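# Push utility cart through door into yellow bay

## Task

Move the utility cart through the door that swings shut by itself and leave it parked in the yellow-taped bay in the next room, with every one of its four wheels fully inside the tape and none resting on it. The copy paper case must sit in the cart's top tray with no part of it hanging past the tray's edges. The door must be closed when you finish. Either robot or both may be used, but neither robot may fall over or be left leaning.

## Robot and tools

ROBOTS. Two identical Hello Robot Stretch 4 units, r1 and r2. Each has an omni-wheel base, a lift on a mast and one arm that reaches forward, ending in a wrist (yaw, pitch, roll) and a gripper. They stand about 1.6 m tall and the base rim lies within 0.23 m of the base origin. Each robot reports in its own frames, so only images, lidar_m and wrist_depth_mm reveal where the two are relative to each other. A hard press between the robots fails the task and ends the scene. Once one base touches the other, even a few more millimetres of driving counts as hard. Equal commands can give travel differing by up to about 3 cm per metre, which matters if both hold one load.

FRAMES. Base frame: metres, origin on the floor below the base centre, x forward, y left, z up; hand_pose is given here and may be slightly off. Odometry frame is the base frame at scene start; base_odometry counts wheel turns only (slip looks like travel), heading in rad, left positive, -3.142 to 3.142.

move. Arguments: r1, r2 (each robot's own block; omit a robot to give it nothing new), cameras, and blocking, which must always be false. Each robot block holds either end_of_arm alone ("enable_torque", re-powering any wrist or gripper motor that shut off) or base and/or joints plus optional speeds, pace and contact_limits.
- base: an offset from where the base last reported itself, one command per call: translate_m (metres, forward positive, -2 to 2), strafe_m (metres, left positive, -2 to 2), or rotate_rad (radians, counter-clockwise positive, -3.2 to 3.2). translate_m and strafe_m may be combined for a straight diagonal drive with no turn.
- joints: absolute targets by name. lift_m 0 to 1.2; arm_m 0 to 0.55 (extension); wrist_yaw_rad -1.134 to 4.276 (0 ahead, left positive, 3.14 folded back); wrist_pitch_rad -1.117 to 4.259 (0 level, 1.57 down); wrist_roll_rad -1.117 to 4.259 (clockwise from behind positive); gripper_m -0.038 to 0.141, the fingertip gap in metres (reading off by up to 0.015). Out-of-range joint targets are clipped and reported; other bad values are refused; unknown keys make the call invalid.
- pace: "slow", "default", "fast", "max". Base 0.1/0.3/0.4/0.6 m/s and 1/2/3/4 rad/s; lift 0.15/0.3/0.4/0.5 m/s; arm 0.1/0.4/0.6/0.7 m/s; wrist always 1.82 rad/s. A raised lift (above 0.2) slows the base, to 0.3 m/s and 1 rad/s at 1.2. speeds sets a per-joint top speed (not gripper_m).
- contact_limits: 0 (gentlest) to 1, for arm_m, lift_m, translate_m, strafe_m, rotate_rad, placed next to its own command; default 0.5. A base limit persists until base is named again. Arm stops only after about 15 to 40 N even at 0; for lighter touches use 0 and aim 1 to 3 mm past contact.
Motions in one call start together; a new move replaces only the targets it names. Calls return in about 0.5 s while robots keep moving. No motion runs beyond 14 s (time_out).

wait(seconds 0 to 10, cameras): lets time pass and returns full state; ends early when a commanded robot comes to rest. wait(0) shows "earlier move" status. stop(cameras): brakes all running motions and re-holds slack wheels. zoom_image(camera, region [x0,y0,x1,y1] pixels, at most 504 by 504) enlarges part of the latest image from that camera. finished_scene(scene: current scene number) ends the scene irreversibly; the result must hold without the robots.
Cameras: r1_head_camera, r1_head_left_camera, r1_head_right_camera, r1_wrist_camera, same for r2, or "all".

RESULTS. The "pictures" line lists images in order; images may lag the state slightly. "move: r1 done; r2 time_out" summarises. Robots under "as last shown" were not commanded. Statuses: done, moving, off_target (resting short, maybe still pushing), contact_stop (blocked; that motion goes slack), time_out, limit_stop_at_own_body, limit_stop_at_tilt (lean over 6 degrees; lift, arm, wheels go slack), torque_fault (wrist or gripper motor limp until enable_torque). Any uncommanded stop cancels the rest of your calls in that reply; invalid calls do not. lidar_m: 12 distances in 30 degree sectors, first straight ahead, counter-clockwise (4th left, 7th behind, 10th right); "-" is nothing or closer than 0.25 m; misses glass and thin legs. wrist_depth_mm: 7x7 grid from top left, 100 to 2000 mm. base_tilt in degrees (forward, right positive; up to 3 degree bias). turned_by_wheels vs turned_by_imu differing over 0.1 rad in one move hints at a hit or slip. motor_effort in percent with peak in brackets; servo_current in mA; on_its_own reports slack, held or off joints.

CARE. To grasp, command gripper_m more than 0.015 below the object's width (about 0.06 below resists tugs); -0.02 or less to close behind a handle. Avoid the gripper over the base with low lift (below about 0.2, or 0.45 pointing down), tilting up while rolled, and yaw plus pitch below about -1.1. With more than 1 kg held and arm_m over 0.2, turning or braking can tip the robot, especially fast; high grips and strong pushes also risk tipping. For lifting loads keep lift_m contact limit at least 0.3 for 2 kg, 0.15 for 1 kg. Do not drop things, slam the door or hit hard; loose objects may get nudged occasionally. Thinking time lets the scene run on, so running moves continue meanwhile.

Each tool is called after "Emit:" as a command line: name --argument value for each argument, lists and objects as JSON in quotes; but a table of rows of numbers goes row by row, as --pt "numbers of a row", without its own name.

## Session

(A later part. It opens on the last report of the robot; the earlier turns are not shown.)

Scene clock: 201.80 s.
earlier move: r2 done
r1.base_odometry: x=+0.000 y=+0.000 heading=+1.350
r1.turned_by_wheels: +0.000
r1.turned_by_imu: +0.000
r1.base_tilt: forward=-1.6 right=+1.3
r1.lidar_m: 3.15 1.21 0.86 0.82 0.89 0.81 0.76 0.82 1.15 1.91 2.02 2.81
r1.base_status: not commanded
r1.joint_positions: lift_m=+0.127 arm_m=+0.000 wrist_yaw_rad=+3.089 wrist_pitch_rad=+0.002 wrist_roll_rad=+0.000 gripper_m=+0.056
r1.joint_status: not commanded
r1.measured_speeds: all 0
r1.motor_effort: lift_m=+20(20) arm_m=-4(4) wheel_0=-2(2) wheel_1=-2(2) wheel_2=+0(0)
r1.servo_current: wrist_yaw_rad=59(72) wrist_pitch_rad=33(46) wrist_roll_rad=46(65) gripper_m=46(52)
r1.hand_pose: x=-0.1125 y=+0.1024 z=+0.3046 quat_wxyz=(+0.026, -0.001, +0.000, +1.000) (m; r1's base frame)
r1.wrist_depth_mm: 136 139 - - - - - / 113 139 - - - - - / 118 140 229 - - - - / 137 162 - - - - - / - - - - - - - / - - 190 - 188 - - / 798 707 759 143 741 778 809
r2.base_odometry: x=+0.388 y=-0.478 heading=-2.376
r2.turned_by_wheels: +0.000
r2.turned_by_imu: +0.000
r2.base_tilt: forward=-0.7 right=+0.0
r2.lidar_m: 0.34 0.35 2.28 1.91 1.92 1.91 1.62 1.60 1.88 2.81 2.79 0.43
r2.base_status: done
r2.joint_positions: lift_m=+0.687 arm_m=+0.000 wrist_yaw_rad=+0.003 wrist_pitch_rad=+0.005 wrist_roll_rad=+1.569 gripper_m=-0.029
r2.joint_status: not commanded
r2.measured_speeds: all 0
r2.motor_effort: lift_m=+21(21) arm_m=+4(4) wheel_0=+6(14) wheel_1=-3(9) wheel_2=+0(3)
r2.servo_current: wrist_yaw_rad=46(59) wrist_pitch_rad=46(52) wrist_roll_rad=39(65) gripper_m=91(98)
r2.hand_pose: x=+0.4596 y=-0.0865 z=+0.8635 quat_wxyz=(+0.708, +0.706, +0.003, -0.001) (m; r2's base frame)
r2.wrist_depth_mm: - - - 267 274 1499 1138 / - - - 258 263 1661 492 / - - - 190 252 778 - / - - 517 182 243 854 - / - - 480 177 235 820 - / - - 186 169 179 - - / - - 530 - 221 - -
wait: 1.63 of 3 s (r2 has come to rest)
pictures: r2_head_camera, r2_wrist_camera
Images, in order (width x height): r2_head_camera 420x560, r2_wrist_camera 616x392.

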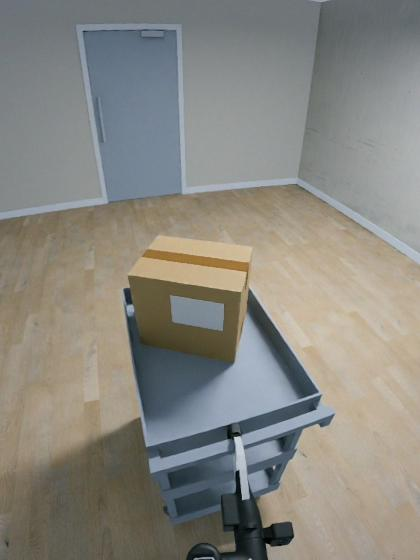

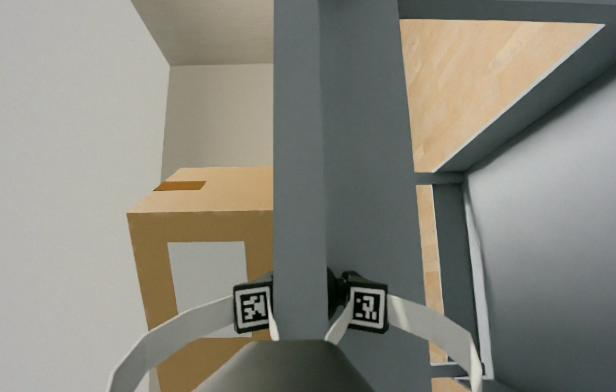

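Emit:
zoom_image --camera "r2_head_camera" --region '[70, 200, 350, 480]'

Emit:
move --blocking false --r2 '{"joints":{"gripper_m":0.12}}' --cameras '[]'

Emit:
wait --seconds 3 --cameras '[]'

Emit:
move --blocking false --r2 '{"base":{"translate_m":-0.2},"pace":"slow"}' --cameras '[]'

Emit:
wait --seconds 4 --cameras '["r2_head_camera"]'

Scaled by 1.800 from the camera's 420x560 image, which has a finer 1200x1600 frame.

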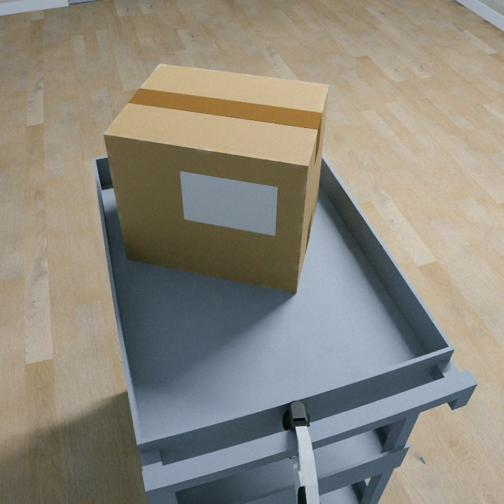

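Scene clock: 211.00 s.
move: r2 moving
r1: as last shown
r1.lidar_m: 3.10 1.21 0.89 0.83 0.89 0.82 0.75 0.81 1.18 1.92 2.03 2.84
r1.motor_effort: lift_m=+20(20) arm_m=-4(4) wheel_0=-2(2) wheel_1=-1(2) wheel_2=+0(0)
r1.servo_current: wrist_yaw_rad=33(59) wrist_pitch_rad=33(46) wrist_roll_rad=59(59) gripper_m=39(46)
r1.wrist_depth_mm: 136 139 - - - - - / 113 139 - - - - - / 118 140 229 - - - - / 137 162 - - - - - / - - - - - - - / - - 190 - 188 - - / 788 699 750 143 741 778 831
r2.base_odometry: x=+0.388 y=-0.478 heading=-2.376
r2.turned_by_wheels: +0.000
r2.turned_by_imu: +0.000
r2.base_tilt: forward=-0.7 right=+0.0
r2.lidar_m: 0.35 0.34 2.28 1.92 1.91 1.89 1.61 1.61 1.90 2.81 2.80 0.44
r2.base_status: not commanded
r2.joint_positions: lift_m=+0.687 arm_m=+0.000 wrist_yaw_rad=+0.002 wrist_pitch_rad=+0.005 wrist_roll_rad=+1.569 gripper_m=-0.003
r2.joint_status: gripper_m moving
r2.measured_speeds: translate_m=+0.000 strafe_m=+0.000 rotate_rad=+0.000 lift_m=+0.000 arm_m=+0.000 wrist_yaw_rad=-0.013 wrist_pitch_rad=+0.000 wrist_roll_rad=+0.000
r2.motor_effort: lift_m=+21(21) arm_m=+3(4) wheel_0=+6(6) wheel_1=-3(4) wheel_2=+0(0)
r2.servo_current: wrist_yaw_rad=39(59) wrist_pitch_rad=46(46) wrist_roll_rad=46(52) gripper_m=65(98)
r2.hand_pose: x=+0.4595 y=-0.0868 z=+0.8635 quat_wxyz=(+0.708, +0.706, +0.003, -0.001) (m; r2's base frame)
r2.wrist_depth_mm: - - - 273 281 1537 1098 / - - - 204 270 1661 500 / - - - 195 258 1708 - / - - 544 186 247 820 - / - - 480 181 238 831 - / - - 187 173 181 - - / - - 525 - 222 - -
pictures: none
No camera images: "cameras" was empty.

Scene clock: 212.70 s.
earlier move: r2 done
r1.base_odometry: x=+0.000 y=+0.000 heading=+1.350
r1.turned_by_wheels: +0.000
r1.turned_by_imu: +0.000
r1.base_tilt: forward=-1.6 right=+1.3
r1.lidar_m: 3.12 1.20 0.87 0.84 0.88 0.79 0.76 0.83 1.14 1.90 2.02 2.81
r1.base_status: not commanded
r1.joint_positions: lift_m=+0.127 arm_m=+0.000 wrist_yaw_rad=+3.089 wrist_pitch_rad=+0.002 wrist_roll_rad=+0.000 gripper_m=+0.056
r1.joint_status: not commanded
r1.measured_speeds: all 0
r1.motor_effort: lift_m=+20(20) arm_m=-4(4) wheel_0=-1(2) wheel_1=-1(2) wheel_2=+0(0)
r1.servo_current: wrist_yaw_rad=59(72) wrist_pitch_rad=46(52) wrist_roll_rad=46(59) gripper_m=46(46)
r1.hand_pose: x=-0.1125 y=+0.1024 z=+0.3046 quat_wxyz=(+0.026, -0.001, +0.000, +1.000) (m; r1's base frame)
r1.wrist_depth_mm: 136 138 - - - - - / 113 139 - - - - - / 118 140 229 - - - - / 137 162 - - - - - / - - - - - - - / - - 191 - 187 - - / 798 707 750 143 741 778 831
r2.base_odometry: x=+0.388 y=-0.478 heading=-2.376
r2.turned_by_wheels: +0.000
r2.turned_by_imu: +0.000
r2.base_tilt: forward=-0.7 right=+0.1
r2.lidar_m: 0.35 0.38 2.26 1.91 1.91 1.94 1.62 1.58 1.90 2.81 2.80 0.45
r2.base_status: not commanded
r2.joint_positions: lift_m=+0.687 arm_m=+0.000 wrist_yaw_rad=+0.000 wrist_pitch_rad=+0.003 wrist_roll_rad=+1.569 gripper_m=+0.120
r2.joint_status: all done
r2.measured_speeds: all 0
r2.motor_effort: lift_m=+19(21) arm_m=+4(4) wheel_0=+4(6) wheel_1=-3(4) wheel_2=+0(0)
r2.servo_current: wrist_yaw_rad=39(59) wrist_pitch_rad=46(46) wrist_roll_rad=46(59) gripper_m=52(117)
r2.hand_pose: x=+0.4593 y=-0.0875 z=+0.8641 quat_wxyz=(+0.708, +0.706, +0.001, -0.001) (m; r2's base frame)
r2.wrist_depth_mm: - - - 287 293 1397 1078 / - - - 274 277 1708 508 / - - - 264 267 1708 - / - - 554 254 257 854 - / - - 488 191 246 854 - / - - 200 182 197 - - / - - 539 - 232 778 -
wait: 1.70 of 3 s (r2 has come to rest)
pictures: none
No camera images: "cameras" was empty.

Scene clock: 213.20 s.
move: r2 moving
r1: as last shown
r1.lidar_m: 3.11 1.20 0.88 0.84 0.90 0.82 0.78 0.82 1.17 1.93 2.03 2.80
r1.servo_current: wrist_yaw_rad=39(59) wrist_pitch_rad=39(46) wrist_roll_rad=46(59) gripper_m=39(46)
r1.wrist_depth_mm: 136 139 - - - - - / 113 139 - - - - - / 118 139 229 - - - - / 137 162 - - - - - / - - - - - - - / - - 190 - 187 - - / 788 715 759 143 741 768 820
r2.base_odometry: x=+0.396 y=-0.470 heading=-2.376
r2.turned_by_wheels: +0.000
r2.turned_by_imu: +0.000
r2.base_tilt: forward=-0.7 right=+0.0
r2.lidar_m: 0.37 0.46 2.26 1.92 1.91 1.90 1.60 1.62 1.87 2.81 2.80 0.49
r2.base_status: translate_m moving
r2.joint_positions: lift_m=+0.687 arm_m=+0.000 wrist_yaw_rad=+0.000 wrist_pitch_rad=+0.003 wrist_roll_rad=+1.569 gripper_m=+0.120
r2.joint_status: not commanded
r2.measured_speeds: translate_m=-0.049 strafe_m=+0.000 rotate_rad=-0.001 lift_m=+0.000 arm_m=+0.000 wrist_yaw_rad=+0.000 wrist_pitch_rad=+0.000 wrist_roll_rad=+0.000
r2.motor_effort: lift_m=+19(19) arm_m=+4(4) wheel_0=-3(7) wheel_1=-6(7) wheel_2=+8(11)
r2.servo_current: wrist_yaw_rad=46(59) wrist_pitch_rad=39(39) wrist_roll_rad=52(59) gripper_m=52(52)
r2.hand_pose: x=+0.4593 y=-0.0875 z=+0.8641 quat_wxyz=(+0.708, +0.706, +0.001, -0.001) (m; r2's base frame)
r2.wrist_depth_mm: - - - 301 306 1397 1060 / - - - 286 291 1708 512 / - - - 274 278 1708 - / - - 564 264 267 866 - / - - 500 202 257 854 - / - - 200 191 213 - - / - - 549 - 242 - -
pictures: none
No camera images: "cameras" was empty.

Scene clock: 216.00 s.
earlier move: r2 done
r1.base_odometry: x=+0.000 y=+0.000 heading=+1.350
r1.turned_by_wheels: +0.000
r1.turned_by_imu: +0.000
r1.base_tilt: forward=-1.6 right=+1.3
r1.lidar_m: 3.14 1.23 0.85 0.83 0.89 0.81 0.76 0.81 1.17 1.93 2.02 2.80
r1.base_status: not commanded
r1.joint_positions: lift_m=+0.127 arm_m=+0.000 wrist_yaw_rad=+3.089 wrist_pitch_rad=+0.002 wrist_roll_rad=+0.000 gripper_m=+0.056
r1.joint_status: not commanded
r1.measured_speeds: all 0
r1.motor_effort: lift_m=+20(20) arm_m=-4(4) wheel_0=-2(2) wheel_1=-1(2) wheel_2=+0(0)
r1.servo_current: wrist_yaw_rad=26(72) wrist_pitch_rad=46(52) wrist_roll_rad=33(65) gripper_m=33(52)
r1.hand_pose: x=-0.1125 y=+0.1024 z=+0.3046 quat_wxyz=(+0.026, -0.001, +0.000, +1.000) (m; r1's base frame)
r1.wrist_depth_mm: 136 139 - - - - - / 113 140 - - - - - / 118 140 229 - - - - / 137 162 - - - - - / - - - - - - - / - - 190 - 187 - - / 778 707 759 143 750 768 831
r2.base_odometry: x=+0.532 y=-0.340 heading=-2.376
r2.turned_by_wheels: +0.000
r2.turned_by_imu: +0.000
r2.base_tilt: forward=-0.7 right=+0.0
r2.lidar_m: 0.55 3.83 2.22 1.85 1.89 1.67 1.40 1.42 1.67 2.85 2.84 0.67
r2.base_status: done
r2.joint_positions: lift_m=+0.687 arm_m=+0.000 wrist_yaw_rad=+0.000 wrist_pitch_rad=+0.003 wrist_roll_rad=+1.569 gripper_m=+0.120
r2.joint_status: not commanded
r2.measured_speeds: all 0
r2.motor_effort: lift_m=+19(19) arm_m=+4(4) wheel_0=-5(9) wheel_1=-4(8) wheel_2=+6(11)
r2.servo_current: wrist_yaw_rad=52(65) wrist_pitch_rad=39(52) wrist_roll_rad=39(59) gripper_m=52(59)
r2.hand_pose: x=+0.4593 y=-0.0875 z=+0.8641 quat_wxyz=(+0.708, +0.706, +0.001, -0.001) (m; r2's base frame)
r2.wrist_depth_mm: - - - - - 1708 1182 / - - - 488 - 1863 488 / - - - 480 - 842 473 / - - 820 676 1060 - 452 / - - 707 442 442 - 439 / - - 200 370 197 - - / - - - - - - -
wait: 2.80 of 4 s (r2 has come to rest)
pictures: r2_head_camera
Images, in order (width x height): r2_head_camera 420x560.

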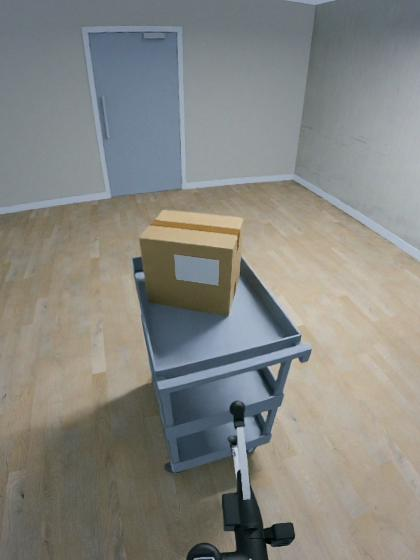

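Emit:
move --blocking false --r2 '{"base":{"rotate_rad":0.296},"joints":{"wrist_roll_rad":0.0,"lift_m":0.85}}' --r1 '{"base":{"translate_m":1.2}}' --cameras '[]'

Emit:
wait --seconds 2 --cameras '[]'

Emit:
move --blocking false --r2 '{"base":{"strafe_m":0.75}}' --cameras '[]'

Emit:
wait --seconds 5 --cameras '[]'

Emit:
wait --seconds 3 --cameras '["r2_head_camera","r2_wrist_camera","r1_head_left_camera"]'

Scene clock: 227.20 s.
move: r1 moving; r2 moving
r1.base_odometry: x=+0.007 y=+0.031 heading=+1.350
r1.turned_by_wheels: +0.000
r1.turned_by_imu: +0.000
r1.base_tilt: forward=-1.6 right=+1.3
r1.lidar_m: 3.11 1.20 0.87 0.84 0.89 0.84 0.80 0.85 1.20 1.93 2.02 2.79
r1.base_status: translate_m moving
r1.joint_positions: lift_m=+0.127 arm_m=+0.000 wrist_yaw_rad=+3.089 wrist_pitch_rad=+0.002 wrist_roll_rad=+0.000 gripper_m=+0.056
r1.joint_status: not commanded
r1.measured_speeds: translate_m=+0.122 strafe_m=+0.001 rotate_rad=+0.001 lift_m=+0.000 arm_m=+0.000 wrist_yaw_rad=+0.000 wrist_pitch_rad=+0.000 wrist_roll_rad=+0.000
r1.motor_effort: lift_m=+20(20) arm_m=-4(4) wheel_0=+9(9) wheel_1=+7(7) wheel_2=-8(10)
r1.servo_current: wrist_yaw_rad=65(65) wrist_pitch_rad=39(46) wrist_roll_rad=46(65) gripper_m=39(46)
r1.hand_pose: x=-0.1125 y=+0.1024 z=+0.3046 quat_wxyz=(+0.026, -0.001, +0.000, +1.000) (m; r1's base frame)
r1.wrist_depth_mm: 136 138 - - - - - / 113 139 - - - - - / 117 139 224 - - - - / 137 162 - - - - - / - - - - - - - / - - 190 - 187 - - / 778 750 741 788 798 768 820
r2.base_odometry: x=+0.532 y=-0.340 heading=-2.152
r2.turned_by_wheels: +0.224
r2.turned_by_imu: +0.219
r2.base_tilt: forward=-0.7 right=+0.0
r2.lidar_m: 0.57 2.79 1.94 1.85 1.97 1.51 1.43 1.46 1.94 2.86 2.95 0.59
r2.base_status: rotate_rad moving
r2.joint_positions: lift_m=+0.725 arm_m=+0.000 wrist_yaw_rad=+0.000 wrist_pitch_rad=+0.003 wrist_roll_rad=+0.981 gripper_m=+0.120
r2.joint_status: lift_m moving; wrist_roll_rad moving
r2.measured_speeds: translate_m=+0.000 strafe_m=-0.002 rotate_rad=+0.568 lift_m=+0.146 arm_m=+0.000 wrist_yaw_rad=+0.000 wrist_pitch_rad=+0.000 wrist_roll_rad=-1.820
r2.motor_effort: lift_m=+25(25) arm_m=+4(4) wheel_0=-6(12) wheel_1=-4(10) wheel_2=-5(11)
r2.servo_current: wrist_yaw_rad=39(59) wrist_pitch_rad=46(46) wrist_roll_rad=98(98) gripper_m=59(59)
r2.hand_pose: x=+0.4593 y=-0.0875 z=+0.9019 quat_wxyz=(+0.882, +0.471, +0.001, -0.001) (m; r2's base frame)
r2.wrist_depth_mm: - - - - - 413 418 / - - - 647 691 410 1863 / - - - 676 404 407 1661 / - - - 723 407 1008 - / - - - 759 404 - - / - - 198 342 197 - - / - - - - 407 - -
pictures: none
No camera images: "cameras" was empty.

Scene clock: 228.47 s.
earlier move: r1 moving; r2 done
r1.base_odometry: x=+0.077 y=+0.342 heading=+1.350
r1.turned_by_wheels: +0.000
r1.turned_by_imu: +0.000
r1.base_tilt: forward=-1.6 right=+1.3
r1.lidar_m: 3.10 1.28 0.87 0.84 0.88 1.17 1.11 1.17 1.66 1.91 2.02 2.84
r1.base_status: translate_m moving
r1.joint_positions: lift_m=+0.127 arm_m=+0.000 wrist_yaw_rad=+3.089 wrist_pitch_rad=+0.002 wrist_roll_rad=+0.000 gripper_m=+0.056
r1.joint_status: not commanded
r1.measured_speeds: translate_m=+0.300 strafe_m=+0.000 rotate_rad=+0.005 lift_m=+0.000 arm_m=+0.000 wrist_yaw_rad=+0.000 wrist_pitch_rad=+0.000 wrist_roll_rad=+0.000
r1.motor_effort: lift_m=+20(20) arm_m=-4(4) wheel_0=+5(9) wheel_1=+5(8) wheel_2=-5(10)
r1.servo_current: wrist_yaw_rad=52(65) wrist_pitch_rad=46(52) wrist_roll_rad=52(72) gripper_m=39(46)
r1.hand_pose: x=-0.1125 y=+0.1024 z=+0.3046 quat_wxyz=(+0.026, -0.001, +0.000, +1.000) (m; r1's base frame)
r1.wrist_depth_mm: 136 138 - - - - - / 112 139 - - - - - / 117 139 222 - - - - / 137 159 - - - - - / - - - - - - - / 1078 1098 190 1078 187 1160 1042 / 831 750 750 809 788 778 809
r2.base_odometry: x=+0.532 y=-0.340 heading=-2.081
r2.turned_by_wheels: +0.071
r2.turned_by_imu: +0.069
r2.base_tilt: forward=-0.6 right=+0.1
r2.lidar_m: 0.56 2.62 1.92 1.86 2.00 1.49 1.43 1.49 2.12 2.84 2.99 0.58
r2.base_status: done
r2.joint_positions: lift_m=+0.850 arm_m=+0.000 wrist_yaw_rad=+0.000 wrist_pitch_rad=+0.003 wrist_roll_rad=+0.002 gripper_m=+0.120
r2.joint_status: all done
r2.measured_speeds: all 0
r2.motor_effort: lift_m=+21(25) arm_m=+3(4) wheel_0=-3(12) wheel_1=-4(10) wheel_2=-3(11)
r2.servo_current: wrist_yaw_rad=39(59) wrist_pitch_rad=39(52) wrist_roll_rad=46(104) gripper_m=52(59)
r2.hand_pose: x=+0.4593 y=-0.0875 z=+1.0269 quat_wxyz=(+1.000, +0.001, +0.002, +0.000) (m; r2's base frame)
r2.wrist_depth_mm: - - - - - - - / - - - - - - - / - - - - - - - / - - - - 699 634 - / - - - - 691 627 - / - - 201 778 200 615 - / - - - - - - -
wait: 1.27 of 2 s (r2 has come to rest)
pictures: none
No camera images: "cameras" was empty.

Scene clock: 228.97 s.
earlier move: r1 moving
move: r2 moving
r1.base_odometry: x=+0.110 y=+0.489 heading=+1.350
r1.turned_by_wheels: +0.000
r1.turned_by_imu: +0.000
r1.base_tilt: forward=-1.6 right=+1.3
r1.lidar_m: 3.07 1.30 0.87 0.83 0.89 1.25 1.27 1.32 1.91 1.92 2.06 2.80
r1.base_status: translate_m moving
r1.joint_positions: lift_m=+0.127 arm_m=+0.000 wrist_yaw_rad=+3.089 wrist_pitch_rad=+0.002 wrist_roll_rad=+0.000 gripper_m=+0.056
r1.joint_status: not commanded
r1.measured_speeds: translate_m=+0.299 strafe_m=+0.000 rotate_rad=+0.006 lift_m=+0.000 arm_m=+0.000 wrist_yaw_rad=+0.000 wrist_pitch_rad=+0.000 wrist_roll_rad=+0.000
r1.motor_effort: lift_m=+20(20) arm_m=-4(4) wheel_0=+5(9) wheel_1=+6(6) wheel_2=-5(6)
r1.servo_current: wrist_yaw_rad=39(52) wrist_pitch_rad=39(46) wrist_roll_rad=46(52) gripper_m=39(46)
r1.hand_pose: x=-0.1125 y=+0.1024 z=+0.3046 quat_wxyz=(+0.026, -0.001, +0.000, +1.000) (m; r1's base frame)
r1.wrist_depth_mm: 136 138 - - - - - / 112 139 - - - - - / 117 139 221 - - - - / 137 159 - - - - - / - - - - - - - / 1182 1182 192 1182 188 1160 1042 / 831 768 759 788 788 778 820
r2.base_odometry: x=+0.563 y=-0.357 heading=-2.081
r2.turned_by_wheels: +0.000
r2.turned_by_imu: +0.000
r2.base_tilt: forward=-0.7 right=+0.1
r2.lidar_m: 0.57 2.57 1.89 1.82 1.96 1.48 1.42 1.49 2.10 2.89 3.04 0.57
r2.base_status: strafe_m moving
r2.joint_positions: lift_m=+0.850 arm_m=+0.000 wrist_yaw_rad=+0.000 wrist_pitch_rad=+0.003 wrist_roll_rad=+0.002 gripper_m=+0.120
r2.joint_status: not commanded
r2.measured_speeds: translate_m=+0.001 strafe_m=+0.141 rotate_rad=-0.008 lift_m=+0.000 arm_m=+0.000 wrist_yaw_rad=+0.000 wrist_pitch_rad=+0.000 wrist_roll_rad=+0.000
r2.motor_effort: lift_m=+21(21) arm_m=+4(4) wheel_0=-11(15) wheel_1=+11(11) wheel_2=+0(2)
r2.servo_current: wrist_yaw_rad=52(59) wrist_pitch_rad=39(46) wrist_roll_rad=46(52) gripper_m=46(52)
r2.hand_pose: x=+0.4593 y=-0.0875 z=+1.0269 quat_wxyz=(+1.000, +0.001, +0.002, +0.000) (m; r2's base frame)
r2.wrist_depth_mm: - - - - - - - / - - - - - - - / - - - - - - - / - - - - 715 634 - / - - - - 707 615 - / - - 200 - 199 615 - / - - - - - - -
pictures: none
No camera images: "cameras" was empty.

Scene clock: 232.20 s.
earlier move: r1 done; r2 moving
r1.base_odometry: x=+0.263 y=+1.171 heading=+1.350
r1.turned_by_wheels: +0.000
r1.turned_by_imu: +0.000
r1.base_tilt: forward=-1.6 right=+1.3
r1.lidar_m: 2.68 1.19 0.94 0.81 0.88 1.22 1.97 2.10 2.05 1.94 2.05 2.83
r1.base_status: done
r1.joint_positions: lift_m=+0.127 arm_m=+0.000 wrist_yaw_rad=+3.089 wrist_pitch_rad=+0.002 wrist_roll_rad=+0.000 gripper_m=+0.056
r1.joint_status: not commanded
r1.measured_speeds: all 0
r1.motor_effort: lift_m=+20(20) arm_m=-4(4) wheel_0=+2(9) wheel_1=+2(6) wheel_2=+0(6)
r1.servo_current: wrist_yaw_rad=59(72) wrist_pitch_rad=39(52) wrist_roll_rad=39(65) gripper_m=39(52)
r1.hand_pose: x=-0.1125 y=+0.1024 z=+0.3046 quat_wxyz=(+0.026, -0.001, +0.000, +1.000) (m; r1's base frame)
r1.wrist_depth_mm: 136 138 - - - - - / 113 139 - - - - - / 118 140 272 - - - - / 137 162 - - - - - / 1921 - - - - - - / 1182 1182 193 1205 187 1138 976 / 831 750 750 798 809 768 820
r2.base_odometry: x=+1.186 y=-0.706 heading=-2.081
r2.turned_by_wheels: +0.000
r2.turned_by_imu: +0.001
r2.base_tilt: forward=-0.7 right=+0.1
r2.lidar_m: 4.02 1.59 1.16 1.13 1.21 1.45 1.38 1.50 2.06 3.60 0.95 1.18
r2.base_status: strafe_m moving
r2.joint_positions: lift_m=+0.850 arm_m=+0.000 wrist_yaw_rad=+0.000 wrist_pitch_rad=+0.003 wrist_roll_rad=+0.002 gripper_m=+0.120
r2.joint_status: not commanded
r2.measured_speeds: all 0
r2.motor_effort: lift_m=+20(21) arm_m=+4(4) wheel_0=+0(15) wheel_1=+2(13) wheel_2=-1(2)
r2.servo_current: wrist_yaw_rad=39(65) wrist_pitch_rad=46(52) wrist_roll_rad=46(59) gripper_m=52(59)
r2.hand_pose: x=+0.4593 y=-0.0875 z=+1.0270 quat_wxyz=(+1.000, +0.001, +0.002, +0.000) (m; r2's base frame)
r2.wrist_depth_mm: - - - - - - - / - - - - - - - / - - - - - - - / - - - - - - - / - - - - - - - / - - 201 - 199 - - / - - - - - - -
wait: 3.23 of 5 s (r1 has come to rest)
pictures: none
No camera images: "cameras" was empty.

Scene clock: 232.47 s.
earlier move: r2 done
r1.base_odometry: x=+0.263 y=+1.171 heading=+1.350
r1.turned_by_wheels: +0.000
r1.turned_by_imu: +0.000
r1.base_tilt: forward=-1.6 right=+1.2
r1.lidar_m: 2.73 1.20 0.92 0.81 0.86 1.23 1.97 2.09 2.04 1.96 2.05 2.83
r1.base_status: done
r1.joint_positions: lift_m=+0.127 arm_m=+0.000 wrist_yaw_rad=+3.089 wrist_pitch_rad=+0.002 wrist_roll_rad=+0.000 gripper_m=+0.056
r1.joint_status: not commanded
r1.measured_speeds: all 0
r1.motor_effort: lift_m=+20(20) arm_m=-4(4) wheel_0=+2(9) wheel_1=+2(6) wheel_2=+0(6)
r1.servo_current: wrist_yaw_rad=26(72) wrist_pitch_rad=46(52) wrist_roll_rad=46(65) gripper_m=46(52)
r1.hand_pose: x=-0.1125 y=+0.1024 z=+0.3046 quat_wxyz=(+0.026, -0.001, +0.000, +1.000) (m; r1's base frame)
r1.wrist_depth_mm: 137 139 - - - - - / 113 139 - - - - - / 118 139 273 - - - - / 137 162 - - - - - / 1983 - - - - - - / 1182 1205 194 1182 187 1182 960 / 842 750 759 788 798 778 809
r2.base_odometry: x=+1.186 y=-0.706 heading=-2.081
r2.turned_by_wheels: +0.000
r2.turned_by_imu: +0.000
r2.base_tilt: forward=-0.6 right=+0.1
r2.lidar_m: 4.02 1.61 1.16 1.11 1.21 1.47 1.39 1.49 2.07 3.60 0.99 1.16
r2.base_status: done
r2.joint_positions: lift_m=+0.850 arm_m=+0.000 wrist_yaw_rad=+0.000 wrist_pitch_rad=+0.003 wrist_roll_rad=+0.002 gripper_m=+0.120
r2.joint_status: not commanded
r2.measured_speeds: all 0
r2.motor_effort: lift_m=+20(21) arm_m=+4(4) wheel_0=-1(15) wheel_1=+2(13) wheel_2=+0(2)
r2.servo_current: wrist_yaw_rad=46(65) wrist_pitch_rad=39(52) wrist_roll_rad=52(59) gripper_m=46(59)
r2.hand_pose: x=+0.4593 y=-0.0875 z=+1.0270 quat_wxyz=(+1.000, +0.001, +0.002, +0.000) (m; r2's base frame)
r2.wrist_depth_mm: - - - - - - - / - - - - - - - / - - - - - - - / - - - - - - - / - - - - - - - / - - 201 - 199 - - / - - - - - - -
wait: 0.27 of 3 s (r2 has come to rest)
pictures: r1_head_left_camera, r2_head_camera, r2_wrist_camera
Images, in order (width x height): r1_head_left_camera 420x672, r2_head_camera 420x560, r2_wrist_camera 616x392.

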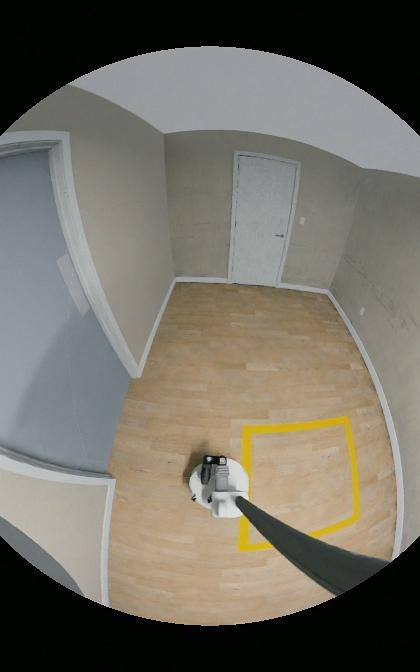

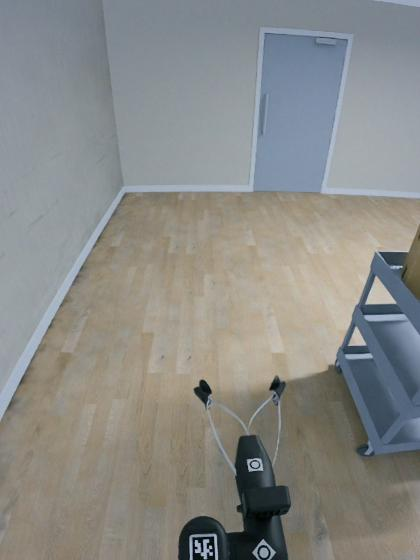

